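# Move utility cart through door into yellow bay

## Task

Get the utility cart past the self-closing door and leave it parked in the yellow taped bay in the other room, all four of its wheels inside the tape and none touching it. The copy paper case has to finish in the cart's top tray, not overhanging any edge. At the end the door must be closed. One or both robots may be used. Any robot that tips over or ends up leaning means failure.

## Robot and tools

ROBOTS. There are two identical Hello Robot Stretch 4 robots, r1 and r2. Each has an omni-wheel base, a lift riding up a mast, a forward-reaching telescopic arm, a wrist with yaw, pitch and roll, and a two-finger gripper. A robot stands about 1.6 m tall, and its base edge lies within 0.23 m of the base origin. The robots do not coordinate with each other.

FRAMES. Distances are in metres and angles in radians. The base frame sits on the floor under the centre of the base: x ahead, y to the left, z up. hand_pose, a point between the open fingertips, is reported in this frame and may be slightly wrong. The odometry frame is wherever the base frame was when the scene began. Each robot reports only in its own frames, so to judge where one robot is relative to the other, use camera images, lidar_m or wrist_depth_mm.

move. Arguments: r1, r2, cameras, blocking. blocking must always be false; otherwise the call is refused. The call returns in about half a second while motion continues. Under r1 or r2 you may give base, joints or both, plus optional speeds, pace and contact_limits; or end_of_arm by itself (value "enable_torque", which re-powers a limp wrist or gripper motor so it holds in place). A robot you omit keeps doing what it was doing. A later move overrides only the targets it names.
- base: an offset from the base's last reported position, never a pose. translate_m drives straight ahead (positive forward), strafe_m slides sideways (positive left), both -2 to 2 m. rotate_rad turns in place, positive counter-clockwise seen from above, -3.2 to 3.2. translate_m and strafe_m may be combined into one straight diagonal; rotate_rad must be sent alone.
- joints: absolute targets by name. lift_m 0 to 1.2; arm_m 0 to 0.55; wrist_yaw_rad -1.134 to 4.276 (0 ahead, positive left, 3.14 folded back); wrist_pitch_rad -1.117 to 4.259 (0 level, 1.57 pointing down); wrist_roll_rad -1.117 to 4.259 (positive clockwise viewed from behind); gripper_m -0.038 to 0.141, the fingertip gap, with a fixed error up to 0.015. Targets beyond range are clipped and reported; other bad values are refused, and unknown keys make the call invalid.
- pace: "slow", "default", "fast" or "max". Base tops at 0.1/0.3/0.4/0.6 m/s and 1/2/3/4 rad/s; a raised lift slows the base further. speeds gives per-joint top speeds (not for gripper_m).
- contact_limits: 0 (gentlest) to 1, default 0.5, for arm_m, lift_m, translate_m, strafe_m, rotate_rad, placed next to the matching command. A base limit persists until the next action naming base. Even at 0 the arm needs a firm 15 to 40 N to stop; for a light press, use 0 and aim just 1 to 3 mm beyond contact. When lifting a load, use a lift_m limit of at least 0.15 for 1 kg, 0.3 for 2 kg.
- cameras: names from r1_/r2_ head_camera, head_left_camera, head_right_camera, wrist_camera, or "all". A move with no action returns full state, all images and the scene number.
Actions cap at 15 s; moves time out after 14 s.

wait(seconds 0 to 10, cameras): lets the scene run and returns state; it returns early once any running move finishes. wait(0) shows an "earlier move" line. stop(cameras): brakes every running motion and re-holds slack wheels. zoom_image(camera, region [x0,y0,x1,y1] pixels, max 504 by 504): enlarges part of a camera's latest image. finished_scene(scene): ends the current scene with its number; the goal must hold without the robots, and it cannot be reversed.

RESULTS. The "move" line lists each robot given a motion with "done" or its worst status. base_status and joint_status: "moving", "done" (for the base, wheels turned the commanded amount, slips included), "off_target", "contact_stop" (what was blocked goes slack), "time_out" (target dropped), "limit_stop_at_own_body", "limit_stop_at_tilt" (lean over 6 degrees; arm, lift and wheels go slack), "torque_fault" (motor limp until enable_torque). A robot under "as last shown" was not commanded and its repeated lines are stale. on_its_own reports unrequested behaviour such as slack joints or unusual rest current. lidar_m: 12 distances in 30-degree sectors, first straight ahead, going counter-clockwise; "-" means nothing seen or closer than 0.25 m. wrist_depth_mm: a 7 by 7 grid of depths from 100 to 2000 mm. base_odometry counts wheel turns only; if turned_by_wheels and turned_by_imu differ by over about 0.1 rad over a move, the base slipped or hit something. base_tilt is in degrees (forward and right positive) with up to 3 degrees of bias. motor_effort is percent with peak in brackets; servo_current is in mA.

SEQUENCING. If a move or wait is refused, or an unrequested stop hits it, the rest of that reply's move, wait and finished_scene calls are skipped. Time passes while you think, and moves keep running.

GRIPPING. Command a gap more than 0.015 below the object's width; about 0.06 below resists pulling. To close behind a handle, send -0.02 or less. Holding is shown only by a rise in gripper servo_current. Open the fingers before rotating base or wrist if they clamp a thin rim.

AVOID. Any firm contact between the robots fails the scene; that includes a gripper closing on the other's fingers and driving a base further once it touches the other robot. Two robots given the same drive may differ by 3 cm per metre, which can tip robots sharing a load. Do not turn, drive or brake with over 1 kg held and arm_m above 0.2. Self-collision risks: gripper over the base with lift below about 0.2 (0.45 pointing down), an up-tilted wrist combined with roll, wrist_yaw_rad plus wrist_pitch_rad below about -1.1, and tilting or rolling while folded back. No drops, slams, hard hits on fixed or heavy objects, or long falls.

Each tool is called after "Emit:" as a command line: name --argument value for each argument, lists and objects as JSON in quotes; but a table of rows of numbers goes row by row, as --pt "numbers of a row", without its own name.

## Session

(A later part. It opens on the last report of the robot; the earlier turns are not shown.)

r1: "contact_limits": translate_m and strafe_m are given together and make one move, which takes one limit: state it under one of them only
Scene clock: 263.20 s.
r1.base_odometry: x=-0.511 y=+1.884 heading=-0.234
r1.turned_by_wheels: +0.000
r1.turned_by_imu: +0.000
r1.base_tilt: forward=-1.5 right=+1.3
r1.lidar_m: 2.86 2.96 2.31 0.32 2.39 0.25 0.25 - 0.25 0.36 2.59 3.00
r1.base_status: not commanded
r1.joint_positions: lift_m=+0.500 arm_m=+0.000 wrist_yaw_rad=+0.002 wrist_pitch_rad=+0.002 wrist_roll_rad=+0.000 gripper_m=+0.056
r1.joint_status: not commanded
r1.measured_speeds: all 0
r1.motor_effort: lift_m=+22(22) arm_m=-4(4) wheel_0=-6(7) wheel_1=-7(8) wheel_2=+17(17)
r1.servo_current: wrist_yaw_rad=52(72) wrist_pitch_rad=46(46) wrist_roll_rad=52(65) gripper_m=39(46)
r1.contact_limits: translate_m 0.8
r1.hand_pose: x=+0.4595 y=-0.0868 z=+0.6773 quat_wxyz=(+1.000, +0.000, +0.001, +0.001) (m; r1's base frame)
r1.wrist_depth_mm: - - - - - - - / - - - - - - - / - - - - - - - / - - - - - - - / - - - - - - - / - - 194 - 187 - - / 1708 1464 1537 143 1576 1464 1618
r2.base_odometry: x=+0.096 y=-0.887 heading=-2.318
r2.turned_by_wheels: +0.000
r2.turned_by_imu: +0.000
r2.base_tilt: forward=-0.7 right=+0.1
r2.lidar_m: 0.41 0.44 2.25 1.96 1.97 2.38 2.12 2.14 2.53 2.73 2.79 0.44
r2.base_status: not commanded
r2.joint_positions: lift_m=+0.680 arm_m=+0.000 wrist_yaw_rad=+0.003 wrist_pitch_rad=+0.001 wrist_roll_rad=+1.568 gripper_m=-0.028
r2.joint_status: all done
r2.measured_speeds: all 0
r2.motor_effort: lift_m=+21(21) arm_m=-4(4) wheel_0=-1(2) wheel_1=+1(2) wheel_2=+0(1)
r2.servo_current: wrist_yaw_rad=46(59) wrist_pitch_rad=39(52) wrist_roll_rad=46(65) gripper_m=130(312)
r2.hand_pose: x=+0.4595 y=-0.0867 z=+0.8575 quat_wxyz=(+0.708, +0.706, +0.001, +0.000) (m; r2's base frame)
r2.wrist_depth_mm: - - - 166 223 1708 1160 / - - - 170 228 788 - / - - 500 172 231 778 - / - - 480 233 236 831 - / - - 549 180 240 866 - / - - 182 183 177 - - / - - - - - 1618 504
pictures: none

Emit:
move --r1 '{"base":{"translate_m":-0.5,"strafe_m":-0.08},"pace":"slow","contact_limits":{"translate_m":0.9}}' --r2 '{"base":{"rotate_rad":0.13},"pace":"slow"}' --blocking false

Emit:
wait --seconds 2 --cameras '["r2_head_camera"]'

Emit:
move --r2 '{"base":{"rotate_rad":0.13},"pace":"slow"}' --blocking false

Emit:
wait --seconds 3

Emit:
wait --seconds 2.5 --cameras '["r2_head_camera","r2_head_right_camera","r2_wrist_camera","r1_head_left_camera","r1_head_right_camera"]'

Scene clock: 268.93 s.
move: r1 moving; r2 moving
r1.base_odometry: x=-0.523 y=+1.885 heading=-0.234
r1.turned_by_wheels: +0.000
r1.turned_by_imu: +0.000
r1.base_tilt: forward=-1.5 right=+1.3
r1.lidar_m: 2.86 2.97 2.32 0.30 2.34 0.25 0.25 - 0.25 0.36 2.60 3.01
r1.base_status: translate_m moving; strafe_m moving
r1.joint_positions: lift_m=+0.500 arm_m=+0.000 wrist_yaw_rad=+0.002 wrist_pitch_rad=+0.002 wrist_roll_rad=+0.000 gripper_m=+0.056
r1.joint_status: not commanded
r1.measured_speeds: translate_m=-0.049 strafe_m=-0.007 rotate_rad=+0.000 lift_m=+0.000 arm_m=+0.000 wrist_yaw_rad=+0.000 wrist_pitch_rad=+0.000 wrist_roll_rad=+0.000
r1.motor_effort: lift_m=+22(22) arm_m=-4(4) wheel_0=-8(10) wheel_1=-10(12) wheel_2=+23(25)
r1.servo_current: wrist_yaw_rad=39(65) wrist_pitch_rad=39(39) wrist_roll_rad=39(65) gripper_m=46(46)
r1.contact_limits: translate_m 0.9
r1.hand_pose: x=+0.4595 y=-0.0868 z=+0.6773 quat_wxyz=(+1.000, +0.000, +0.001, +0.001) (m; r1's base frame)
r1.wrist_depth_mm: - - - - - - - / - - - - - - - / - - - - - - - / - - - - - - - / - - - - - - - / - - 193 - 187 - - / 1661 1499 1499 143 1618 1464 1618
r2.base_odometry: x=+0.096 y=-0.887 heading=-2.213
r2.turned_by_wheels: +0.105
r2.turned_by_imu: +0.102
r2.base_tilt: forward=-0.7 right=+0.0
r2.lidar_m: 0.40 0.48 2.12 1.95 1.98 2.29 2.11 2.17 2.76 2.76 2.82 0.42
r2.base_status: rotate_rad moving
r2.joint_positions: lift_m=+0.680 arm_m=+0.000 wrist_yaw_rad=-0.007 wrist_pitch_rad=+0.001 wrist_roll_rad=+1.568 gripper_m=-0.028
r2.joint_status: not commanded
r2.measured_speeds: translate_m=-0.002 strafe_m=+0.002 rotate_rad=+0.241 lift_m=+0.000 arm_m=+0.000 wrist_yaw_rad=+0.000 wrist_pitch_rad=+0.000 wrist_roll_rad=+0.000
r2.motor_effort: lift_m=+21(21) arm_m=-4(4) wheel_0=-6(13) wheel_1=-5(9) wheel_2=-10(13)
r2.servo_current: wrist_yaw_rad=59(65) wrist_pitch_rad=39(46) wrist_roll_rad=39(52) gripper_m=124(130)
r2.hand_pose: x=+0.4587 y=-0.0894 z=+0.8575 quat_wxyz=(+0.708, +0.706, -0.002, -0.003) (m; r2's base frame)
r2.wrist_depth_mm: - - - 147 202 1464 - / - - 517 152 208 768 - / - 459 449 156 216 - - / - - 504 163 224 - - / - - 597 170 233 - - / - - 185 178 179 564 - / - - - - - 1618 477
pictures: none

Scene clock: 269.60 s.
earlier move: r1 moving; r2 done
r1.base_odometry: x=-0.578 y=+1.889 heading=-0.234
r1.turned_by_wheels: +0.000
r1.turned_by_imu: -0.003
r1.base_tilt: forward=-1.5 right=+1.3
r1.lidar_m: 2.91 3.02 0.37 0.34 2.30 0.25 0.25 - 0.25 0.32 2.58 3.07
r1.base_status: translate_m moving; strafe_m moving
r1.joint_positions: lift_m=+0.500 arm_m=+0.000 wrist_yaw_rad=+0.002 wrist_pitch_rad=+0.002 wrist_roll_rad=+0.000 gripper_m=+0.056
r1.joint_status: not commanded
r1.measured_speeds: translate_m=-0.096 strafe_m=-0.019 rotate_rad=+0.003 lift_m=+0.000 arm_m=+0.000 wrist_yaw_rad=+0.000 wrist_pitch_rad=+0.000 wrist_roll_rad=+0.000
r1.motor_effort: lift_m=+22(22) arm_m=-4(4) wheel_0=-3(10) wheel_1=-9(13) wheel_2=+21(25)
r1.servo_current: wrist_yaw_rad=39(65) wrist_pitch_rad=33(52) wrist_roll_rad=52(65) gripper_m=39(46)
r1.contact_limits: translate_m 0.9
r1.hand_pose: x=+0.4595 y=-0.0868 z=+0.6773 quat_wxyz=(+1.000, +0.000, +0.001, +0.001) (m; r1's base frame)
r1.wrist_depth_mm: - - - - - - - / - - - - - - - / - - - - - - - / - - - - - - - / - - - - - - - / - - 193 - 188 - - / 1708 1464 1499 143 1576 1464 1661
r2.base_odometry: x=+0.096 y=-0.887 heading=-2.189
r2.turned_by_wheels: +0.025
r2.turned_by_imu: +0.026
r2.base_tilt: forward=-0.7 right=+0.0
r2.lidar_m: 0.41 0.49 2.13 1.92 1.99 2.25 2.11 2.16 2.80 2.77 2.82 0.41
r2.base_status: done
r2.joint_positions: lift_m=+0.680 arm_m=+0.000 wrist_yaw_rad=-0.002 wrist_pitch_rad=+0.001 wrist_roll_rad=+1.568 gripper_m=-0.029
r2.joint_status: not commanded
r2.measured_speeds: all 0
r2.motor_effort: lift_m=+20(21) arm_m=+4(6) wheel_0=-2(13) wheel_1=-1(9) wheel_2=-1(13)
r2.servo_current: wrist_yaw_rad=46(65) wrist_pitch_rad=39(46) wrist_roll_rad=52(59) gripper_m=85(130)
r2.hand_pose: x=+0.4591 y=-0.0880 z=+0.8576 quat_wxyz=(+0.708, +0.706, +0.000, -0.001) (m; r2's base frame)
r2.wrist_depth_mm: - - 559 132 186 - - / - 500 459 138 195 768 - / - 452 439 144 206 - - / - - 517 153 214 - - / - - 627 161 225 - - / - - 186 169 178 1618 - / - - - - - 1756 477
wait: 0.67 of 2 s (r2 has come to rest)
pictures: r2_head_camera
Images, in order (width x height): r2_head_camera 420x560.

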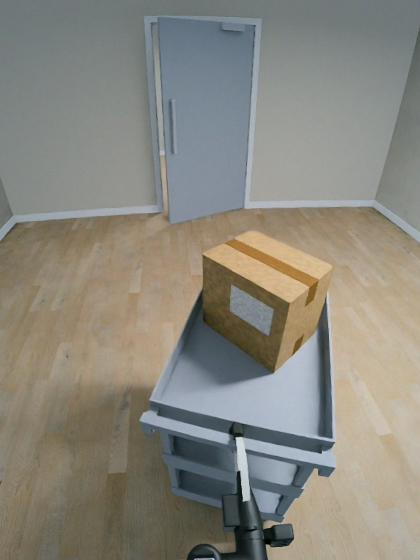

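Scene clock: 270.10 s.
earlier move: r1 moving
move: r2 moving
r1.base_odometry: x=-0.628 y=+1.893 heading=-0.234
r1.turned_by_wheels: +0.000
r1.turned_by_imu: +0.000
r1.base_tilt: forward=-1.5 right=+1.2
r1.lidar_m: 2.97 3.07 0.37 0.35 2.30 0.27 0.25 - 0.25 0.27 0.64 3.12
r1.base_status: translate_m moving; strafe_m moving
r1.joint_positions: lift_m=+0.500 arm_m=+0.000 wrist_yaw_rad=+0.002 wrist_pitch_rad=+0.002 wrist_roll_rad=+0.000 gripper_m=+0.056
r1.joint_status: not commanded
r1.measured_speeds: translate_m=-0.100 strafe_m=-0.014 rotate_rad=-0.006 lift_m=+0.000 arm_m=+0.000 wrist_yaw_rad=+0.000 wrist_pitch_rad=+0.000 wrist_roll_rad=+0.000
r1.motor_effort: lift_m=+22(22) arm_m=-4(4) wheel_0=-5(7) wheel_1=-11(12) wheel_2=+19(22)
r1.servo_current: wrist_yaw_rad=39(72) wrist_pitch_rad=39(46) wrist_roll_rad=39(65) gripper_m=33(46)
r1.contact_limits: translate_m 0.9
r1.hand_pose: x=+0.4595 y=-0.0868 z=+0.6773 quat_wxyz=(+1.000, +0.000, +0.001, +0.001) (m; r1's base frame)
r1.wrist_depth_mm: - - - - - - - / - - - - - - - / - - - - - - - / - - - - - - - / - - - - - - - / - - 193 - 187 - - / 1708 1499 1499 143 1618 1464 1618
r2.base_odometry: x=+0.096 y=-0.887 heading=-2.083
r2.turned_by_wheels: +0.105
r2.turned_by_imu: +0.102
r2.base_tilt: forward=-0.7 right=+0.1
r2.lidar_m: 0.43 2.72 2.05 1.95 2.04 2.20 2.12 2.24 2.87 2.76 2.92 0.38
r2.base_status: rotate_rad moving
r2.joint_positions: lift_m=+0.680 arm_m=+0.000 wrist_yaw_rad=-0.007 wrist_pitch_rad=+0.001 wrist_roll_rad=+1.568 gripper_m=-0.029
r2.joint_status: not commanded
r2.measured_speeds: translate_m=-0.001 strafe_m=+0.002 rotate_rad=+0.244 lift_m=+0.000 arm_m=+0.000 wrist_yaw_rad=+0.005 wrist_pitch_rad=+0.000 wrist_roll_rad=+0.000
r2.motor_effort: lift_m=+20(20) arm_m=+4(4) wheel_0=-10(13) wheel_1=-6(9) wheel_2=-7(15)
r2.servo_current: wrist_yaw_rad=52(52) wrist_pitch_rad=39(46) wrist_roll_rad=39(52) gripper_m=91(91)
r2.hand_pose: x=+0.4587 y=-0.0894 z=+0.8576 quat_wxyz=(+0.708, +0.706, -0.002, -0.003) (m; r2's base frame)
r2.wrist_depth_mm: - 455 442 112 167 - - / - 402 402 121 178 - - / - 504 466 128 191 - - / - - 580 140 206 - - / - - - 153 224 1921 - / - - 187 167 178 1618 512 / - - - - - 1756 1205
pictures: none

Scene clock: 270.60 s.
earlier move: r1 moving; r2 done
r1.base_odometry: x=-0.678 y=+1.897 heading=-0.234
r1.turned_by_wheels: +0.000
r1.turned_by_imu: +0.000
r1.base_tilt: forward=-1.5 right=+1.2
r1.lidar_m: 3.00 3.13 0.36 0.37 2.29 0.32 0.25 - 0.25 0.26 0.64 3.19
r1.base_status: translate_m moving; strafe_m moving
r1.joint_positions: lift_m=+0.500 arm_m=+0.000 wrist_yaw_rad=+0.002 wrist_pitch_rad=+0.002 wrist_roll_rad=+0.000 gripper_m=+0.056
r1.joint_status: not commanded
r1.measured_speeds: translate_m=-0.099 strafe_m=-0.016 rotate_rad=+0.001 lift_m=+0.000 arm_m=+0.000 wrist_yaw_rad=+0.000 wrist_pitch_rad=+0.000 wrist_roll_rad=+0.000
r1.motor_effort: lift_m=+22(22) arm_m=-4(4) wheel_0=-6(7) wheel_1=-13(13) wheel_2=+17(22)
r1.servo_current: wrist_yaw_rad=52(72) wrist_pitch_rad=46(46) wrist_roll_rad=39(65) gripper_m=46(46)
r1.contact_limits: translate_m 0.9
r1.hand_pose: x=+0.4595 y=-0.0868 z=+0.6773 quat_wxyz=(+1.000, +0.000, +0.001, +0.001) (m; r1's base frame)
r1.wrist_depth_mm: - - - - - - - / - - - - - - - / - - - - - - - / - - - - - - - / - - - - - - - / - - 193 - 187 - - / 1708 1499 1537 153 1576 1464 1661
r2.base_odometry: x=+0.097 y=-0.887 heading=-2.059
r2.turned_by_wheels: +0.024
r2.turned_by_imu: +0.024
r2.base_tilt: forward=-0.7 right=+0.1
r2.lidar_m: 0.44 2.66 2.06 1.93 2.05 2.19 2.12 2.24 2.82 2.76 2.94 0.36
r2.base_status: done
r2.joint_positions: lift_m=+0.680 arm_m=+0.000 wrist_yaw_rad=+0.001 wrist_pitch_rad=+0.001 wrist_roll_rad=+1.568 gripper_m=-0.029
r2.joint_status: not commanded
r2.measured_speeds: all 0
r2.motor_effort: lift_m=+20(20) arm_m=+4(4) wheel_0=+1(13) wheel_1=-3(9) wheel_2=-6(15)
r2.servo_current: wrist_yaw_rad=33(59) wrist_pitch_rad=39(46) wrist_roll_rad=39(52) gripper_m=85(91)
r2.hand_pose: x=+0.4593 y=-0.0872 z=+0.8576 quat_wxyz=(+0.708, +0.706, +0.001, +0.000) (m; r2's base frame)
r2.wrist_depth_mm: - 415 410 104 158 - - / - 392 387 113 170 - - / - - 484 118 185 - - / - - 621 132 202 - - / - - - 148 223 1756 - / - - 186 162 179 1618 492 / - - - - - - 1205
wait: 0.50 of 3 s (r2 has come to rest)
pictures: none

Scene clock: 273.10 s.
earlier move: r1 moving
r1.base_odometry: x=-0.927 y=+1.916 heading=-0.234
r1.turned_by_wheels: +0.000
r1.turned_by_imu: +0.001
r1.base_tilt: forward=-1.6 right=+1.3
r1.lidar_m: 3.27 0.58 0.53 1.26 2.35 3.16 0.25 0.25 - 0.25 0.32 3.42
r1.base_status: translate_m moving; strafe_m moving
r1.joint_positions: lift_m=+0.500 arm_m=+0.000 wrist_yaw_rad=+0.002 wrist_pitch_rad=+0.002 wrist_roll_rad=+0.000 gripper_m=+0.056
r1.joint_status: not commanded
r1.measured_speeds: translate_m=-0.098 strafe_m=-0.015 rotate_rad=+0.005 lift_m=+0.000 arm_m=+0.000 wrist_yaw_rad=+0.000 wrist_pitch_rad=+0.000 wrist_roll_rad=+0.000
r1.motor_effort: lift_m=+22(22) arm_m=-4(4) wheel_0=-1(7) wheel_1=-10(15) wheel_2=+14(22)
r1.servo_current: wrist_yaw_rad=59(72) wrist_pitch_rad=39(52) wrist_roll_rad=52(65) gripper_m=46(52)
r1.contact_limits: translate_m 0.9
r1.hand_pose: x=+0.4595 y=-0.0868 z=+0.6773 quat_wxyz=(+1.000, +0.000, +0.001, +0.001) (m; r1's base frame)
r1.wrist_depth_mm: - - - - - - - / - - - - - - - / - - - - - - - / - - - - - - - / - - - - - - - / - - 193 - 187 - - / 1661 1464 1499 153 1576 1499 1618
r2.base_odometry: x=+0.097 y=-0.887 heading=-2.059
r2.turned_by_wheels: +0.000
r2.turned_by_imu: +0.000
r2.base_tilt: forward=-0.7 right=+0.1
r2.lidar_m: 0.43 2.65 2.05 1.93 2.06 2.19 2.11 2.25 2.85 2.77 2.92 0.35
r2.base_status: done
r2.joint_positions: lift_m=+0.680 arm_m=+0.000 wrist_yaw_rad=+0.001 wrist_pitch_rad=+0.001 wrist_roll_rad=+1.568 gripper_m=-0.029
r2.joint_status: not commanded
r2.measured_speeds: all 0
r2.motor_effort: lift_m=+20(20) arm_m=+4(5) wheel_0=+2(13) wheel_1=-3(9) wheel_2=-6(15)
r2.servo_current: wrist_yaw_rad=46(59) wrist_pitch_rad=33(52) wrist_roll_rad=46(59) gripper_m=85(91)
r2.hand_pose: x=+0.4593 y=-0.0872 z=+0.8576 quat_wxyz=(+0.708, +0.706, +0.001, +0.000) (m; r2's base frame)
r2.wrist_depth_mm: - 413 410 104 158 - - / - 392 387 113 170 - - / - - 480 119 185 - - / - - 621 131 203 - - / - - - 148 223 1708 - / - - 186 161 179 1618 488 / - - - - - - 1205
wait: 2.50 s; no rest
pictures: r1_head_left_camera, r1_head_right_camera, r2_head_camera, r2_head_right_camera, r2_wrist_camera
Images, in order (width x height): r1_head_left_camera 420x672, r1_head_right_camera 420x672, r2_head_camera 420x560, r2_head_right_camera 420x672, r2_wrist_camera 616x392.

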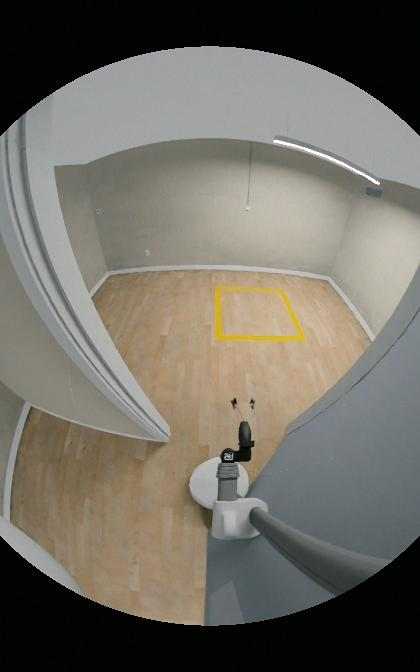

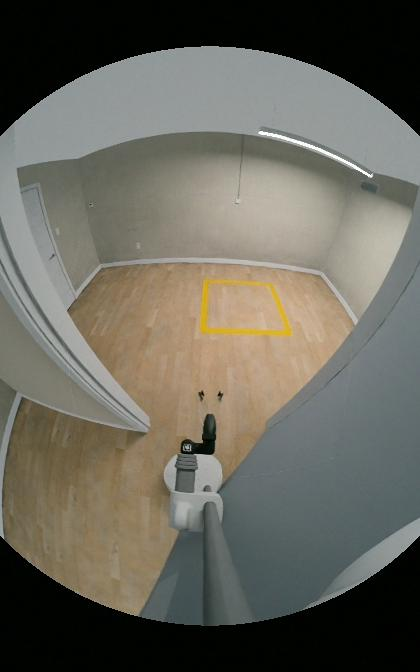

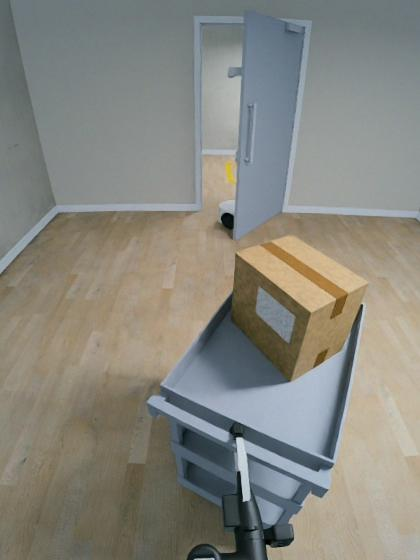

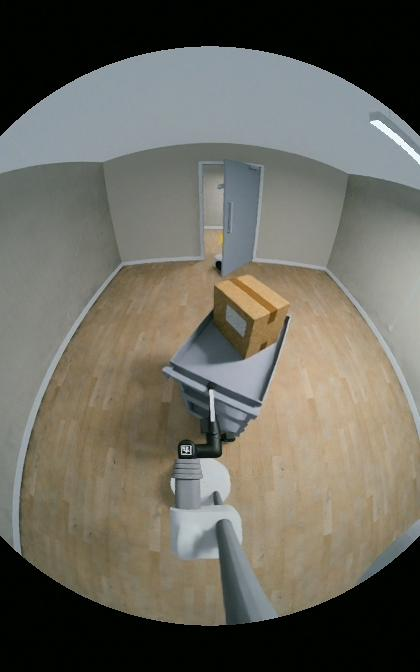

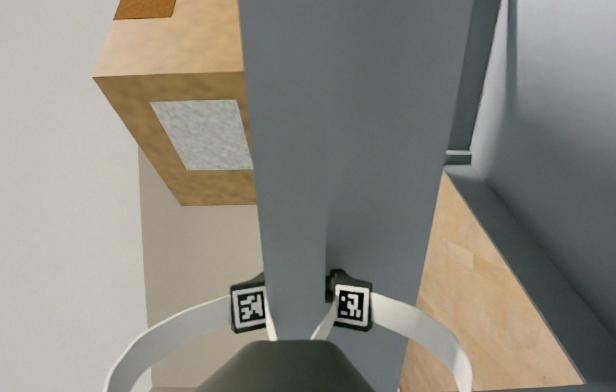

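Emit:
move --r1 '{"base":{"translate_m":-0.2,"strafe_m":-0.3},"pace":"slow","contact_limits":{"translate_m":0.9}}' --r2 '{"base":{"strafe_m":-0.42},"pace":"slow"}' --blocking false

Emit:
wait --seconds 4.5

Emit:
wait --seconds 1 --cameras '["r2_head_camera","r2_head_right_camera","r2_wrist_camera","r1_head_left_camera","r1_head_right_camera"]'

Scene clock: 286.07 s.
earlier move: r1 done
move: r1 moving; r2 moving
r1.base_odometry: x=-1.025 y=+1.914 heading=-0.233
r1.turned_by_wheels: +0.001
r1.turned_by_imu: +0.001
r1.base_tilt: forward=-1.6 right=+1.3
r1.lidar_m: 3.36 0.62 0.61 1.59 2.36 3.19 0.28 0.25 - 0.25 0.30 0.82
r1.base_status: translate_m moving; strafe_m moving
r1.joint_positions: lift_m=+0.500 arm_m=+0.000 wrist_yaw_rad=+0.002 wrist_pitch_rad=+0.002 wrist_roll_rad=+0.000 gripper_m=+0.056
r1.joint_status: not commanded
r1.measured_speeds: translate_m=-0.028 strafe_m=-0.042 rotate_rad=-0.002 lift_m=+0.000 arm_m=+0.000 wrist_yaw_rad=+0.000 wrist_pitch_rad=+0.000 wrist_roll_rad=+0.000
r1.motor_effort: lift_m=+22(22) arm_m=-4(4) wheel_0=+11(11) wheel_1=-15(16) wheel_2=+15(18)
r1.servo_current: wrist_yaw_rad=59(65) wrist_pitch_rad=39(46) wrist_roll_rad=33(59) gripper_m=46(52)
r1.contact_limits: translate_m 0.9
r1.hand_pose: x=+0.4595 y=-0.0868 z=+0.6773 quat_wxyz=(+1.000, +0.000, +0.001, +0.001) (m; r1's base frame)
r1.wrist_depth_mm: - - - - - - - / - - - - - - - / - - - - - - - / - - - - - - - / - - - - - - - / - - 194 - 187 - - / 1708 1537 1464 143 1576 1499 1618
r2.base_odometry: x=+0.084 y=-0.880 heading=-2.059
r2.turned_by_wheels: +0.000
r2.turned_by_imu: +0.001
r2.base_tilt: forward=-0.7 right=+0.0
r2.lidar_m: 0.44 2.69 2.04 1.94 2.07 2.17 2.10 2.25 2.82 2.73 2.90 0.37
r2.base_status: strafe_m moving
r2.joint_positions: lift_m=+0.680 arm_m=+0.000 wrist_yaw_rad=+0.001 wrist_pitch_rad=+0.001 wrist_roll_rad=+1.568 gripper_m=-0.029
r2.joint_status: not commanded
r2.measured_speeds: translate_m=+0.000 strafe_m=-0.057 rotate_rad=+0.002 lift_m=+0.000 arm_m=+0.000 wrist_yaw_rad=+0.000 wrist_pitch_rad=+0.000 wrist_roll_rad=+0.000
r2.motor_effort: lift_m=+20(20) arm_m=+4(5) wheel_0=+11(11) wheel_1=-5(10) wheel_2=+0(4)
r2.servo_current: wrist_yaw_rad=52(65) wrist_pitch_rad=39(46) wrist_roll_rad=39(59) gripper_m=78(91)
r2.hand_pose: x=+0.4593 y=-0.0872 z=+0.8576 quat_wxyz=(+0.708, +0.706, +0.001, +0.000) (m; r2's base frame)
r2.wrist_depth_mm: - 410 407 102 156 - - / - 392 384 109 168 - - / - - 480 116 183 - - / - - 627 132 201 - - / - - - 146 218 1756 - / - - 187 160 179 1618 492 / - - - - - - 1182
pictures: none

Scene clock: 290.43 s.
earlier move: r1 done; r2 moving
r1.base_odometry: x=-1.279 y=+1.677 heading=-0.234
r1.turned_by_wheels: -0.001
r1.turned_by_imu: -0.004
r1.base_tilt: forward=-1.6 right=+1.3
r1.lidar_m: 3.53 1.03 0.95 2.25 2.66 3.55 1.91 0.26 0.25 - 0.25 0.28
r1.base_status: done
r1.joint_positions: lift_m=+0.500 arm_m=+0.000 wrist_yaw_rad=+0.002 wrist_pitch_rad=+0.002 wrist_roll_rad=+0.000 gripper_m=+0.056
r1.joint_status: not commanded
r1.measured_speeds: all 0
r1.motor_effort: lift_m=+22(22) arm_m=-4(4) wheel_0=+7(12) wheel_1=-8(16) wheel_2=+5(18)
r1.servo_current: wrist_yaw_rad=52(78) wrist_pitch_rad=46(52) wrist_roll_rad=52(65) gripper_m=46(52)
r1.contact_limits: translate_m 0.9
r1.hand_pose: x=+0.4595 y=-0.0868 z=+0.6773 quat_wxyz=(+1.000, +0.000, +0.001, +0.001) (m; r1's base frame)
r1.wrist_depth_mm: - - - - - 304 215 / - - - - - 307 217 / - - - - - 312 218 / - - - - - 314 220 / - - - - - 314 219 / - - 193 - 187 312 219 / 1661 1499 1397 143 1499 265 219
r2.base_odometry: x=-0.272 y=-0.691 heading=-2.059
r2.turned_by_wheels: -0.001
r2.turned_by_imu: +0.001
r2.base_tilt: forward=-0.7 right=+0.1
r2.lidar_m: 0.38 0.41 2.45 2.37 2.53 2.21 2.14 2.25 2.42 2.34 2.50 0.42
r2.base_status: strafe_m moving
r2.joint_positions: lift_m=+0.680 arm_m=+0.000 wrist_yaw_rad=+0.004 wrist_pitch_rad=+0.001 wrist_roll_rad=+1.568 gripper_m=-0.029
r2.joint_status: not commanded
r2.measured_speeds: translate_m=+0.000 strafe_m=-0.025 rotate_rad=-0.001 lift_m=+0.000 arm_m=+0.000 wrist_yaw_rad=+0.000 wrist_pitch_rad=+0.000 wrist_roll_rad=+0.000
r2.motor_effort: lift_m=+20(20) arm_m=+4(5) wheel_0=+0(14) wheel_1=-5(10) wheel_2=+0(4)
r2.servo_current: wrist_yaw_rad=52(65) wrist_pitch_rad=46(52) wrist_roll_rad=46(65) gripper_m=85(91)
r2.hand_pose: x=+0.4596 y=-0.0864 z=+0.8576 quat_wxyz=(+0.708, +0.706, +0.002, +0.001) (m; r2's base frame)
r2.wrist_depth_mm: - - - 177 236 1708 1160 / - - - 176 235 1708 525 / - - 615 174 236 820 - / - - 469 174 235 831 - / - - 496 173 233 842 - / - - 187 173 179 - - / - - 603 - 231 - -
wait: 4.37 of 4.5 s (r1 has come to rest)
pictures: none

Scene clock: 290.90 s.
earlier move: r2 done
r1.base_odometry: x=-1.279 y=+1.677 heading=-0.234
r1.turned_by_wheels: +0.000
r1.turned_by_imu: +0.000
r1.base_tilt: forward=-1.6 right=+1.3
r1.lidar_m: 3.57 1.04 0.93 2.29 2.66 3.57 1.89 0.25 0.25 - 0.25 0.28
r1.base_status: done
r1.joint_positions: lift_m=+0.500 arm_m=+0.000 wrist_yaw_rad=+0.002 wrist_pitch_rad=+0.002 wrist_roll_rad=+0.000 gripper_m=+0.056
r1.joint_status: not commanded
r1.measured_speeds: all 0
r1.motor_effort: lift_m=+22(22) arm_m=-4(4) wheel_0=+7(12) wheel_1=-8(16) wheel_2=+4(18)
r1.servo_current: wrist_yaw_rad=52(78) wrist_pitch_rad=46(52) wrist_roll_rad=39(65) gripper_m=39(52)
r1.contact_limits: translate_m 0.9
r1.hand_pose: x=+0.4595 y=-0.0868 z=+0.6773 quat_wxyz=(+1.000, +0.000, +0.001, +0.001) (m; r1's base frame)
r1.wrist_depth_mm: - - - - - 306 215 / - - - - - 309 217 / - - - - - 310 219 / - - - - - 314 220 / - - - - - 314 219 / - - 194 - 187 312 219 / 1661 1464 1397 143 1537 266 219
r2.base_odometry: x=-0.274 y=-0.690 heading=-2.059
r2.turned_by_wheels: +0.000
r2.turned_by_imu: +0.000
r2.base_tilt: forward=-0.6 right=+0.0
r2.lidar_m: 0.38 0.41 2.47 2.39 2.53 2.18 2.13 2.29 2.40 2.33 2.48 0.43
r2.base_status: done
r2.joint_positions: lift_m=+0.680 arm_m=+0.000 wrist_yaw_rad=+0.004 wrist_pitch_rad=+0.001 wrist_roll_rad=+1.568 gripper_m=-0.029
r2.joint_status: not commanded
r2.measured_speeds: all 0
r2.motor_effort: lift_m=+20(20) arm_m=+4(5) wheel_0=+5(14) wheel_1=-4(10) wheel_2=+0(4)
r2.servo_current: wrist_yaw_rad=46(65) wrist_pitch_rad=39(52) wrist_roll_rad=52(65) gripper_m=78(91)
r2.hand_pose: x=+0.4596 y=-0.0864 z=+0.8576 quat_wxyz=(+0.708, +0.706, +0.002, +0.001) (m; r2's base frame)
r2.wrist_depth_mm: - - - 177 236 1708 1182 / - - - 176 236 1708 544 / - - 621 176 236 831 - / - - 469 175 236 831 - / - - 496 174 233 831 - / - - 186 173 178 - - / - - 591 - 231 - -
wait: 0.47 of 1 s (r2 has come to rest)
pictures: r1_head_left_camera, r1_head_right_camera, r2_head_camera, r2_head_right_camera, r2_wrist_camera
Images, in order (width x height): r1_head_left_camera 420x672, r1_head_right_camera 420x672, r2_head_camera 420x560, r2_head_right_camera 420x672, r2_wrist_camera 616x392.

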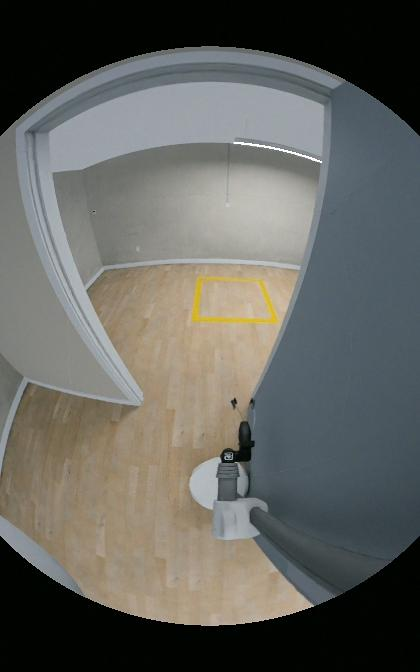

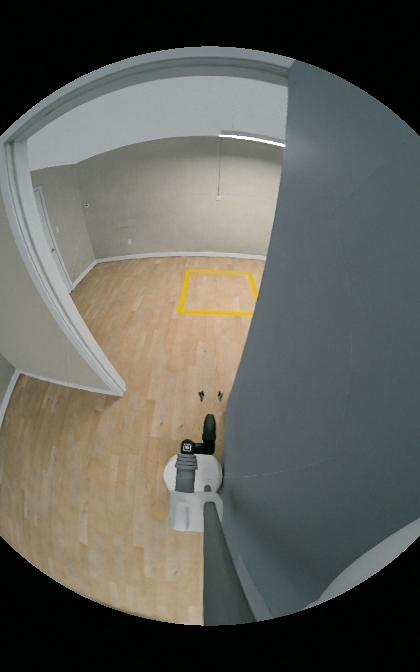

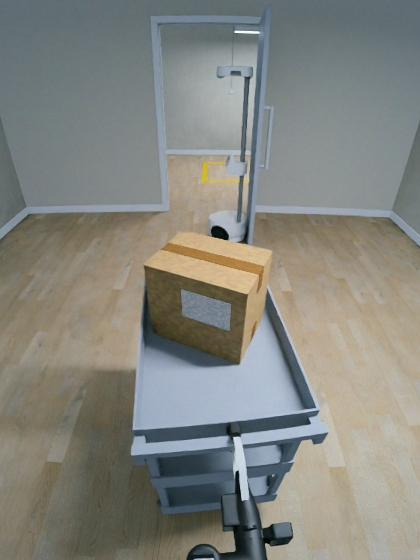

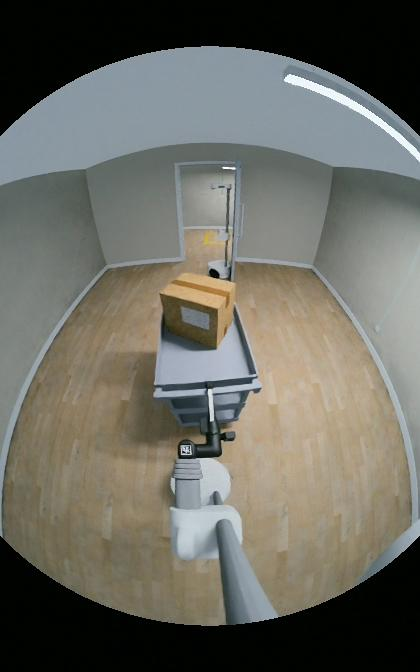

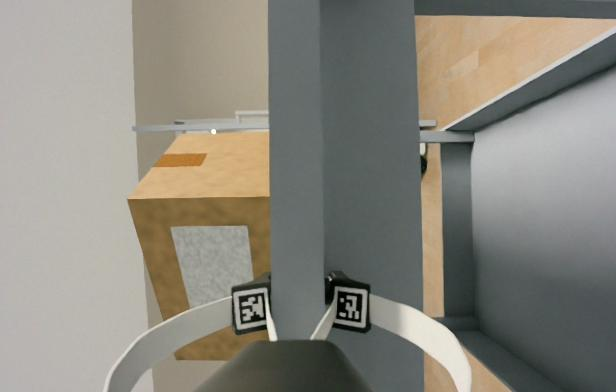

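Emit:
move --r1 '{"joints":{"wrist_pitch_rad":1.5,"arm_m":0.4}}' --r2 '{"base":{"translate_m":-0.2},"pace":"slow"}' --blocking false

Emit:
wait --seconds 1.5

Emit:
move --r1 '{"base":{"translate_m":-0.35},"pace":"slow","contact_limits":{"translate_m":0.9}}' --blocking false

Emit:
wait --seconds 2

Emit:
wait --seconds 2.5 --cameras '["r2_head_camera","r1_head_left_camera","r1_head_right_camera"]'

Scene clock: 308.93 s.
move: r1 moving; r2 moving
r1.base_odometry: x=-1.279 y=+1.677 heading=-0.234
r1.turned_by_wheels: +0.000
r1.turned_by_imu: +0.000
r1.base_tilt: forward=-1.6 right=+1.3
r1.lidar_m: 3.57 1.03 0.94 2.29 2.65 3.59 1.93 0.26 0.25 - 0.25 0.29
r1.base_status: not commanded
r1.joint_positions: lift_m=+0.500 arm_m=+0.051 wrist_yaw_rad=+0.002 wrist_pitch_rad=+0.585 wrist_roll_rad=+0.000 gripper_m=+0.056
r1.joint_status: arm_m moving; wrist_pitch_rad moving
r1.measured_speeds: translate_m=+0.000 strafe_m=+0.000 rotate_rad=+0.000 lift_m=+0.000 arm_m=+0.195 wrist_yaw_rad=+0.000 wrist_pitch_rad=+1.819 wrist_roll_rad=+0.000
r1.motor_effort: lift_m=+22(22) arm_m=+7(7) wheel_0=+7(7) wheel_1=-8(8) wheel_2=+4(4)
r1.servo_current: wrist_yaw_rad=52(59) wrist_pitch_rad=72(72) wrist_roll_rad=52(59) gripper_m=39(46)
r1.contact_limits: translate_m 0.9
r1.hand_pose: x=+0.4622 y=-0.0869 z=+0.5188 quat_wxyz=(+0.958, +0.000, +0.288, +0.001) (m; r1's base frame)
r1.wrist_depth_mm: - - - - - 296 210 / - - - - - 297 212 / 1661 1661 1661 1708 1661 298 213 / 1308 1281 1308 1255 1229 298 213 / 1042 1042 1060 1042 1008 297 212 / 878 878 193 878 189 291 210 / 768 741 741 759 469 252 209
r2.base_odometry: x=-0.269 y=-0.679 heading=-2.059
r2.turned_by_wheels: +0.000
r2.turned_by_imu: +0.000
r2.base_tilt: forward=-0.7 right=+0.0
r2.lidar_m: 0.36 0.42 2.46 2.38 2.56 2.21 2.12 2.25 2.39 2.35 2.49 0.43
r2.base_status: translate_m moving
r2.joint_positions: lift_m=+0.680 arm_m=+0.000 wrist_yaw_rad=+0.004 wrist_pitch_rad=+0.001 wrist_roll_rad=+1.568 gripper_m=-0.029
r2.joint_status: not commanded
r2.measured_speeds: translate_m=-0.049 strafe_m=+0.000 rotate_rad=-0.001 lift_m=+0.000 arm_m=+0.000 wrist_yaw_rad=+0.000 wrist_pitch_rad=+0.000 wrist_roll_rad=+0.000
r2.motor_effort: lift_m=+20(20) arm_m=+4(4) wheel_0=-8(8) wheel_1=-7(8) wheel_2=+13(13)
r2.servo_current: wrist_yaw_rad=46(59) wrist_pitch_rad=39(46) wrist_roll_rad=39(59) gripper_m=78(91)
r2.hand_pose: x=+0.4596 y=-0.0864 z=+0.8576 quat_wxyz=(+0.708, +0.706, +0.002, +0.001) (m; r2's base frame)
r2.wrist_depth_mm: - - - 178 238 1708 1182 / - - - 177 237 1708 549 / - - 627 175 236 820 - / - - 469 175 235 831 - / - - 496 174 234 820 - / - - 185 173 179 - - / - - 591 - 231 - -
pictures: none

Scene clock: 310.43 s.
earlier move: r1 moving; r2 moving
r1.base_odometry: x=-1.279 y=+1.677 heading=-0.234
r1.turned_by_wheels: +0.000
r1.turned_by_imu: +0.000
r1.base_tilt: forward=-1.6 right=+1.2
r1.lidar_m: 3.55 1.06 0.94 2.27 2.65 3.56 2.04 0.28 0.25 - 0.25 0.31
r1.base_status: not commanded
r1.joint_positions: lift_m=+0.500 arm_m=+0.400 wrist_yaw_rad=+0.002 wrist_pitch_rad=+1.498 wrist_roll_rad=+0.000 gripper_m=+0.056
r1.joint_status: arm_m moving; wrist_pitch_rad moving
r1.measured_speeds: translate_m=+0.000 strafe_m=+0.000 rotate_rad=+0.000 lift_m=+0.000 arm_m=+0.006 wrist_yaw_rad=+0.000 wrist_pitch_rad=+0.000 wrist_roll_rad=+0.000
r1.motor_effort: lift_m=+22(22) arm_m=+6(8) wheel_0=+7(7) wheel_1=-8(9) wheel_2=+4(4)
r1.servo_current: wrist_yaw_rad=65(72) wrist_pitch_rad=26(72) wrist_roll_rad=52(72) gripper_m=39(52)
r1.contact_limits: translate_m 0.9
r1.hand_pose: x=+0.5920 y=-0.0874 z=+0.3903 quat_wxyz=(+0.732, -0.001, +0.681, +0.001) (m; r1's base frame)
r1.wrist_depth_mm: 634 634 627 627 634 634 306 / 615 621 627 627 627 459 283 / 621 615 615 621 621 389 285 / 615 615 615 615 609 389 251 / 609 609 609 603 609 322 235 / 609 603 191 603 188 312 230 / 597 585 597 153 469 267 226
r2.base_odometry: x=-0.204 y=-0.558 heading=-2.060
r2.turned_by_wheels: +0.000
r2.turned_by_imu: +0.000
r2.base_tilt: forward=-0.7 right=+0.1
r2.lidar_m: 0.38 0.40 2.50 2.38 2.56 2.06 1.99 2.11 2.40 2.34 2.47 0.43
r2.base_status: translate_m moving
r2.joint_positions: lift_m=+0.680 arm_m=+0.000 wrist_yaw_rad=+0.000 wrist_pitch_rad=+0.001 wrist_roll_rad=+1.568 gripper_m=-0.029
r2.joint_status: not commanded
r2.measured_speeds: translate_m=-0.101 strafe_m=+0.000 rotate_rad=+0.001 lift_m=+0.000 arm_m=+0.000 wrist_yaw_rad=+0.000 wrist_pitch_rad=+0.000 wrist_roll_rad=+0.000
r2.motor_effort: lift_m=+20(20) arm_m=+4(4) wheel_0=-9(10) wheel_1=-7(9) wheel_2=+8(15)
r2.servo_current: wrist_yaw_rad=52(59) wrist_pitch_rad=46(46) wrist_roll_rad=52(59) gripper_m=78(91)
r2.hand_pose: x=+0.4593 y=-0.0874 z=+0.8576 quat_wxyz=(+0.708, +0.706, +0.001, +0.000) (m; r2's base frame)
r2.wrist_depth_mm: - - - 175 235 1661 1160 / - - - 175 234 1708 517 / - - 603 174 234 831 - / - - 469 174 234 842 - / - - 504 174 232 842 - / - - 186 173 171 - - / - - 597 - 231 - -
wait: 1.50 s; no rest
pictures: none

Scene clock: 310.93 s.
earlier move: r1 done; r2 moving
move: r1 moving
r1.base_odometry: x=-1.291 y=+1.680 heading=-0.234
r1.turned_by_wheels: +0.000
r1.turned_by_imu: +0.000
r1.base_tilt: forward=-1.6 right=+1.3
r1.lidar_m: 3.58 1.03 0.95 2.32 2.64 3.56 2.10 0.26 0.25 - 0.25 0.28
r1.base_status: translate_m moving
r1.joint_positions: lift_m=+0.500 arm_m=+0.400 wrist_yaw_rad=+0.002 wrist_pitch_rad=+1.498 wrist_roll_rad=+0.000 gripper_m=+0.056
r1.joint_status: all done
r1.measured_speeds: translate_m=-0.049 strafe_m=+0.000 rotate_rad=+0.000 lift_m=+0.000 arm_m=+0.000 wrist_yaw_rad=+0.000 wrist_pitch_rad=+0.000 wrist_roll_rad=+0.000
r1.motor_effort: lift_m=+22(22) arm_m=+5(5) wheel_0=-1(3) wheel_1=-9(11) wheel_2=+8(9)
r1.servo_current: wrist_yaw_rad=52(65) wrist_pitch_rad=33(52) wrist_roll_rad=46(59) gripper_m=33(46)
r1.contact_limits: translate_m 0.9
r1.hand_pose: x=+0.5920 y=-0.0874 z=+0.3903 quat_wxyz=(+0.732, -0.001, +0.681, +0.001) (m; r1's base frame)
r1.wrist_depth_mm: 627 634 627 634 634 627 298 / 627 621 621 621 621 421 283 / 621 621 609 615 621 389 290 / 621 615 609 615 609 351 226 / 615 609 615 603 603 322 234 / 597 603 192 591 187 310 230 / 597 603 597 153 469 267 224
r2.base_odometry: x=-0.186 y=-0.525 heading=-2.060
r2.turned_by_wheels: +0.000
r2.turned_by_imu: +0.000
r2.base_tilt: forward=-0.6 right=+0.1
r2.lidar_m: 0.41 0.41 2.47 2.38 2.54 2.02 1.93 2.08 2.41 2.33 2.49 0.43
r2.base_status: translate_m moving
r2.joint_positions: lift_m=+0.680 arm_m=+0.000 wrist_yaw_rad=+0.000 wrist_pitch_rad=+0.001 wrist_roll_rad=+1.568 gripper_m=-0.029
r2.joint_status: not commanded
r2.measured_speeds: translate_m=-0.052 strafe_m=+0.000 rotate_rad=-0.001 lift_m=+0.000 arm_m=+0.000 wrist_yaw_rad=+0.000 wrist_pitch_rad=+0.000 wrist_roll_rad=+0.000
r2.motor_effort: lift_m=+20(20) arm_m=+4(4) wheel_0=-8(11) wheel_1=-4(7) wheel_2=+5(7)
r2.servo_current: wrist_yaw_rad=46(59) wrist_pitch_rad=39(46) wrist_roll_rad=52(65) gripper_m=91(91)
r2.hand_pose: x=+0.4592 y=-0.0875 z=+0.8576 quat_wxyz=(+0.708, +0.706, +0.000, -0.001) (m; r2's base frame)
r2.wrist_depth_mm: - - - 173 233 1708 1182 / - - - 173 233 1661 - / - - 585 173 234 831 - / - 496 466 173 232 820 - / - - 504 173 233 820 - / - - 186 172 172 - - / - - - - 233 - -
pictures: none

Scene clock: 311.73 s.
earlier move: r1 moving; r2 done
r1.base_odometry: x=-1.357 y=+1.696 heading=-0.234
r1.turned_by_wheels: +0.000
r1.turned_by_imu: +0.000
r1.base_tilt: forward=-1.6 right=+1.3
r1.lidar_m: 3.64 1.02 1.01 2.55 2.67 3.55 2.04 0.25 0.25 - 0.25 0.30
r1.base_status: translate_m moving
r1.joint_positions: lift_m=+0.500 arm_m=+0.400 wrist_yaw_rad=+0.002 wrist_pitch_rad=+1.498 wrist_roll_rad=+0.000 gripper_m=+0.056
r1.joint_status: all done
r1.measured_speeds: translate_m=-0.100 strafe_m=+0.001 rotate_rad=+0.004 lift_m=+0.000 arm_m=+0.000 wrist_yaw_rad=+0.000 wrist_pitch_rad=+0.000 wrist_roll_rad=+0.000
r1.motor_effort: lift_m=+22(22) arm_m=+5(5) wheel_0=-3(5) wheel_1=-9(12) wheel_2=+8(9)
r1.servo_current: wrist_yaw_rad=59(65) wrist_pitch_rad=46(52) wrist_roll_rad=52(65) gripper_m=39(46)
r1.contact_limits: translate_m 0.9
r1.hand_pose: x=+0.5920 y=-0.0874 z=+0.3903 quat_wxyz=(+0.732, -0.001, +0.681, +0.001) (m; r1's base frame)
r1.wrist_depth_mm: 627 634 634 627 634 415 281 / 621 621 621 627 621 387 236 / 609 621 627 615 615 324 235 / 615 621 621 615 609 319 232 / 603 609 603 615 615 314 229 / 603 603 192 603 188 304 224 / 603 597 591 153 459 260 221
r2.base_odometry: x=-0.180 y=-0.514 heading=-2.060
r2.turned_by_wheels: +0.000
r2.turned_by_imu: +0.000
r2.base_tilt: forward=-0.7 right=+0.1
r2.lidar_m: 0.41 0.40 2.48 2.36 2.55 1.99 1.93 2.05 2.39 2.34 2.48 0.42
r2.base_status: done
r2.joint_positions: lift_m=+0.680 arm_m=+0.000 wrist_yaw_rad=+0.000 wrist_pitch_rad=+0.001 wrist_roll_rad=+1.568 gripper_m=-0.029
r2.joint_status: not commanded
r2.measured_speeds: all 0
r2.motor_effort: lift_m=+20(20) arm_m=+4(4) wheel_0=-6(11) wheel_1=-6(7) wheel_2=+4(7)
r2.servo_current: wrist_yaw_rad=39(59) wrist_pitch_rad=39(46) wrist_roll_rad=52(65) gripper_m=85(91)
r2.hand_pose: x=+0.4592 y=-0.0876 z=+0.8576 quat_wxyz=(+0.708, +0.706, +0.000, -0.001) (m; r2's base frame)
r2.wrist_depth_mm: - - - 173 232 1661 1182 / - - - 172 232 1618 - / - - 585 172 233 798 - / - 488 462 173 233 831 - / - - 504 173 233 842 - / - - 186 173 171 - - / - - - - 232 - -
wait: 0.80 of 2 s (r2 has come to rest)
pictures: none

Scene clock: 314.23 s.
earlier move: r1 moving
r1.base_odometry: x=-1.596 y=+1.753 heading=-0.234
r1.turned_by_wheels: +0.000
r1.turned_by_imu: +0.000
r1.base_tilt: forward=-1.6 right=+1.3
r1.lidar_m: 0.92 1.19 1.32 2.54 2.64 3.55 1.79 3.21 3.01 - 0.25 0.28
r1.base_status: translate_m moving
r1.joint_positions: lift_m=+0.500 arm_m=+0.400 wrist_yaw_rad=+0.002 wrist_pitch_rad=+1.498 wrist_roll_rad=+0.000 gripper_m=+0.056
r1.joint_status: all done
r1.measured_speeds: translate_m=-0.072 strafe_m=-0.001 rotate_rad=-0.001 lift_m=+0.000 arm_m=+0.000 wrist_yaw_rad=+0.000 wrist_pitch_rad=+0.000 wrist_roll_rad=+0.000
r1.motor_effort: lift_m=+22(22) arm_m=+5(5) wheel_0=+0(5) wheel_1=-7(12) wheel_2=+3(9)
r1.servo_current: wrist_yaw_rad=46(65) wrist_pitch_rad=39(52) wrist_roll_rad=39(65) gripper_m=46(46)
r1.contact_limits: translate_m 0.9
r1.hand_pose: x=+0.5920 y=-0.0874 z=+0.3903 quat_wxyz=(+0.732, -0.001, +0.681, +0.001) (m; r1's base frame)
r1.wrist_depth_mm: 634 634 634 627 634 306 221 / 634 627 627 621 621 306 220 / 615 615 621 621 615 303 220 / 615 609 603 615 609 301 219 / 615 609 609 615 585 296 215 / 609 603 192 597 187 287 213 / 603 603 603 153 433 247 210
r2.base_odometry: x=-0.180 y=-0.514 heading=-2.060
r2.turned_by_wheels: +0.000
r2.turned_by_imu: +0.000
r2.base_tilt: forward=-0.7 right=+0.1
r2.lidar_m: 0.38 0.41 2.49 2.37 2.56 2.02 1.94 2.04 2.42 2.33 2.46 0.42
r2.base_status: done
r2.joint_positions: lift_m=+0.680 arm_m=+0.000 wrist_yaw_rad=+0.000 wrist_pitch_rad=+0.001 wrist_roll_rad=+1.568 gripper_m=-0.029
r2.joint_status: not commanded
r2.measured_speeds: all 0
r2.motor_effort: lift_m=+20(20) arm_m=+4(4) wheel_0=-5(11) wheel_1=-6(7) wheel_2=+4(7)
r2.servo_current: wrist_yaw_rad=52(59) wrist_pitch_rad=46(46) wrist_roll_rad=39(65) gripper_m=85(91)
r2.hand_pose: x=+0.4592 y=-0.0876 z=+0.8576 quat_wxyz=(+0.708, +0.706, +0.000, -0.001) (m; r2's base frame)
r2.wrist_depth_mm: - - - 173 232 1708 1160 / - - - 172 231 1618 - / - - 580 172 232 798 - / - 488 466 173 231 831 - / - - 496 173 232 842 - / - - 185 173 171 - - / - - - - 233 - -
wait: 2.50 s; no rest
pictures: r1_head_left_camera, r1_head_right_camera, r2_head_camera
Images, in order (width x height): r1_head_left_camera 420x672, r1_head_right_camera 420x672, r2_head_camera 420x560.

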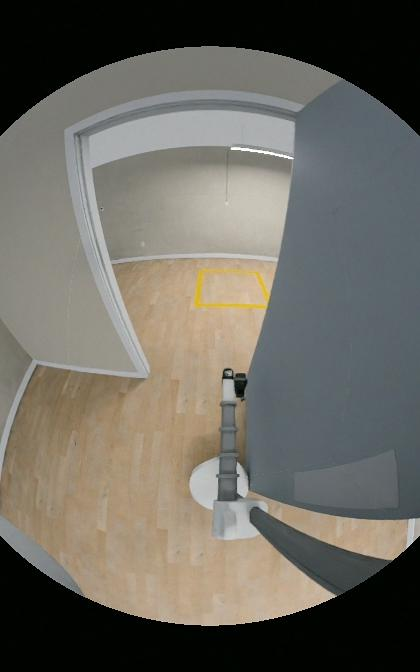

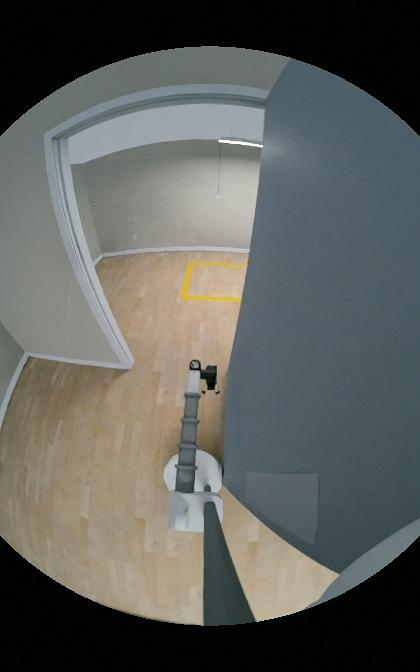

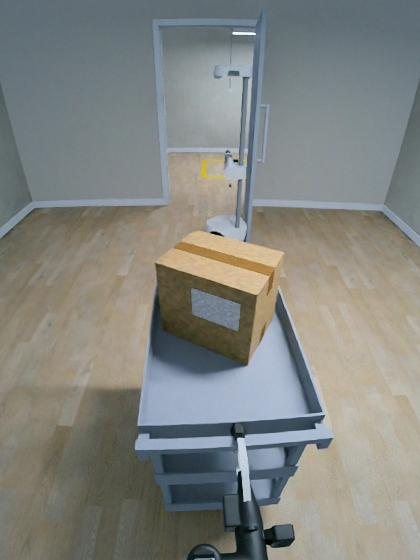

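Emit:
move --r1 '{"base":{"translate_m":-0.25,"strafe_m":-0.45},"pace":"slow","contact_limits":{"translate_m":0.7}}' --blocking false

Emit:
wait --seconds 6 --cameras '["r2_head_camera","r1_head_left_camera","r1_head_right_camera"]'

Scene clock: 319.17 s.
earlier move: r1 done
move: r1 moving
r1.base_odometry: x=-1.628 y=+1.749 heading=-0.233
r1.turned_by_wheels: +0.000
r1.turned_by_imu: +0.000
r1.base_tilt: forward=-1.6 right=+1.3
r1.lidar_m: 0.83 1.21 1.38 2.55 2.61 3.55 1.76 3.17 2.50 - 0.25 0.27
r1.base_status: translate_m moving; strafe_m moving
r1.joint_positions: lift_m=+0.500 arm_m=+0.400 wrist_yaw_rad=+0.002 wrist_pitch_rad=+1.498 wrist_roll_rad=+0.000 gripper_m=+0.056
r1.joint_status: not commanded
r1.measured_speeds: translate_m=-0.024 strafe_m=-0.043 rotate_rad=-0.001 lift_m=+0.000 arm_m=+0.000 wrist_yaw_rad=+0.000 wrist_pitch_rad=+0.000 wrist_roll_rad=+0.000
r1.motor_effort: lift_m=+22(22) arm_m=+5(5) wheel_0=+11(12) wheel_1=-11(12) wheel_2=+5(7)
r1.servo_current: wrist_yaw_rad=46(78) wrist_pitch_rad=46(46) wrist_roll_rad=46(52) gripper_m=46(46)
r1.contact_limits: translate_m 0.7
r1.hand_pose: x=+0.5920 y=-0.0874 z=+0.3903 quat_wxyz=(+0.732, -0.001, +0.681, +0.001) (m; r1's base frame)
r1.wrist_depth_mm: 634 640 627 634 603 312 209 / 627 621 627 627 603 289 209 / 621 621 615 621 585 286 208 / 609 609 615 609 580 283 206 / 603 615 615 603 554 281 204 / 609 603 192 603 188 273 200 / 597 597 597 153 469 224 199
r2: as last shown
r2.lidar_m: 0.37 0.41 2.49 2.37 2.55 2.00 1.93 2.05 2.40 2.33 2.49 0.44
r2.motor_effort: lift_m=+20(20) arm_m=+4(4) wheel_0=-5(6) wheel_1=-6(6) wheel_2=+4(4)
r2.servo_current: wrist_yaw_rad=52(52) wrist_pitch_rad=39(46) wrist_roll_rad=46(59) gripper_m=78(91)
r2.wrist_depth_mm: - - - 172 232 1618 1160 / - - - 172 231 1618 - / - - 585 173 232 809 - / - 488 466 173 233 778 - / - - 504 173 233 842 - / - - 187 173 171 - - / - - - - 233 - -
pictures: none

Scene clock: 323.20 s.
earlier move: r1 contact_stop
r1.base_odometry: x=-1.805 y=+1.572 heading=-0.128
r1.turned_by_wheels: +0.106
r1.turned_by_imu: +0.106
r1.base_tilt: forward=-1.5 right=+1.3
r1.lidar_m: 0.62 1.44 1.75 2.77 2.96 1.65 1.63 2.59 1.99 1.95 0.25 0.25
r1.base_status: translate_m contact_stop (by the wheels' count: -0.138 of -0.250); strafe_m contact_stop (by the wheels' count: -0.223 of -0.450)
r1.joint_positions: lift_m=+0.500 arm_m=+0.400 wrist_yaw_rad=+0.002 wrist_pitch_rad=+1.498 wrist_roll_rad=+0.000 gripper_m=+0.056
r1.joint_status: not commanded
r1.measured_speeds: all 0
r1.on_its_own: the wheels are slack since a contact_stop
r1.motor_effort: lift_m=+22(22) arm_m=+4(5) wheel_0=+0(31) wheel_1=+0(13) wheel_2=+0(22)
r1.servo_current: wrist_yaw_rad=39(85) wrist_pitch_rad=52(52) wrist_roll_rad=59(65) gripper_m=46(52)
r1.contact_limits: translate_m 0.7
r1.hand_pose: x=+0.5920 y=-0.0874 z=+0.3903 quat_wxyz=(+0.732, -0.001, +0.681, +0.001) (m; r1's base frame)
r1.wrist_depth_mm: 627 634 627 627 273 151 - / 627 627 621 615 279 153 - / 621 615 621 621 289 157 - / 609 615 615 615 298 158 - / 609 603 603 603 303 160 - / 609 603 191 609 191 162 - / 597 591 597 154 273 131 -
r2.base_odometry: x=-0.180 y=-0.514 heading=-2.060
r2.turned_by_wheels: +0.000
r2.turned_by_imu: +0.001
r2.base_tilt: forward=-0.6 right=+0.1
r2.lidar_m: 0.39 0.41 2.49 2.38 2.55 2.01 1.93 2.07 2.42 2.33 2.47 0.42
r2.base_status: not commanded
r2.joint_positions: lift_m=+0.680 arm_m=+0.000 wrist_yaw_rad=+0.000 wrist_pitch_rad=+0.001 wrist_roll_rad=+1.568 gripper_m=-0.029
r2.joint_status: not commanded
r2.measured_speeds: all 0
r2.motor_effort: lift_m=+20(20) arm_m=+3(4) wheel_0=-6(7) wheel_1=-6(6) wheel_2=+4(4)
r2.servo_current: wrist_yaw_rad=46(65) wrist_pitch_rad=33(46) wrist_roll_rad=46(65) gripper_m=91(98)
r2.hand_pose: x=+0.4592 y=-0.0876 z=+0.8576 quat_wxyz=(+0.708, +0.706, +0.000, -0.001) (m; r2's base frame)
r2.wrist_depth_mm: - - - 172 232 1661 1160 / - - - 173 232 1576 - / - - 580 173 233 788 - / - 484 466 172 231 842 - / - - 500 173 232 842 - / - - 186 172 170 - - / - - - - 233 - -
wait: 4.03 of 6 s (r1 has come to rest)
pictures: r1_head_left_camera, r1_head_right_camera, r2_head_camera
Images, in order (width x height): r1_head_left_camera 420x672, r1_head_right_camera 420x672, r2_head_camera 420x560.

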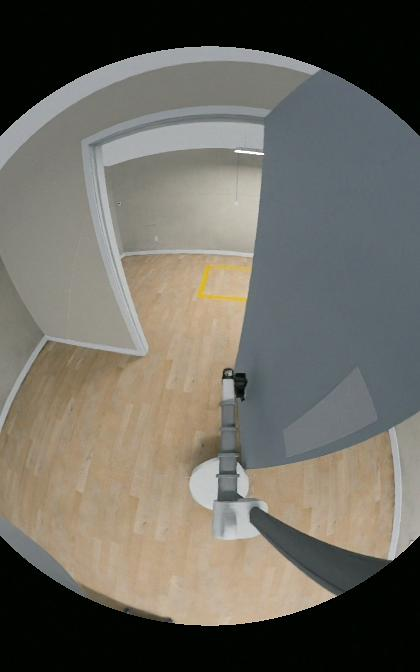

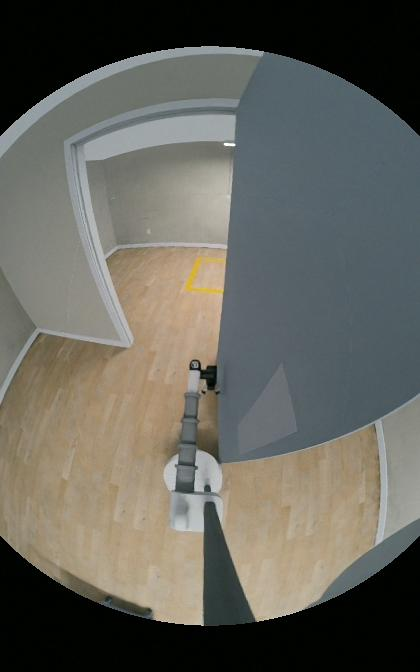

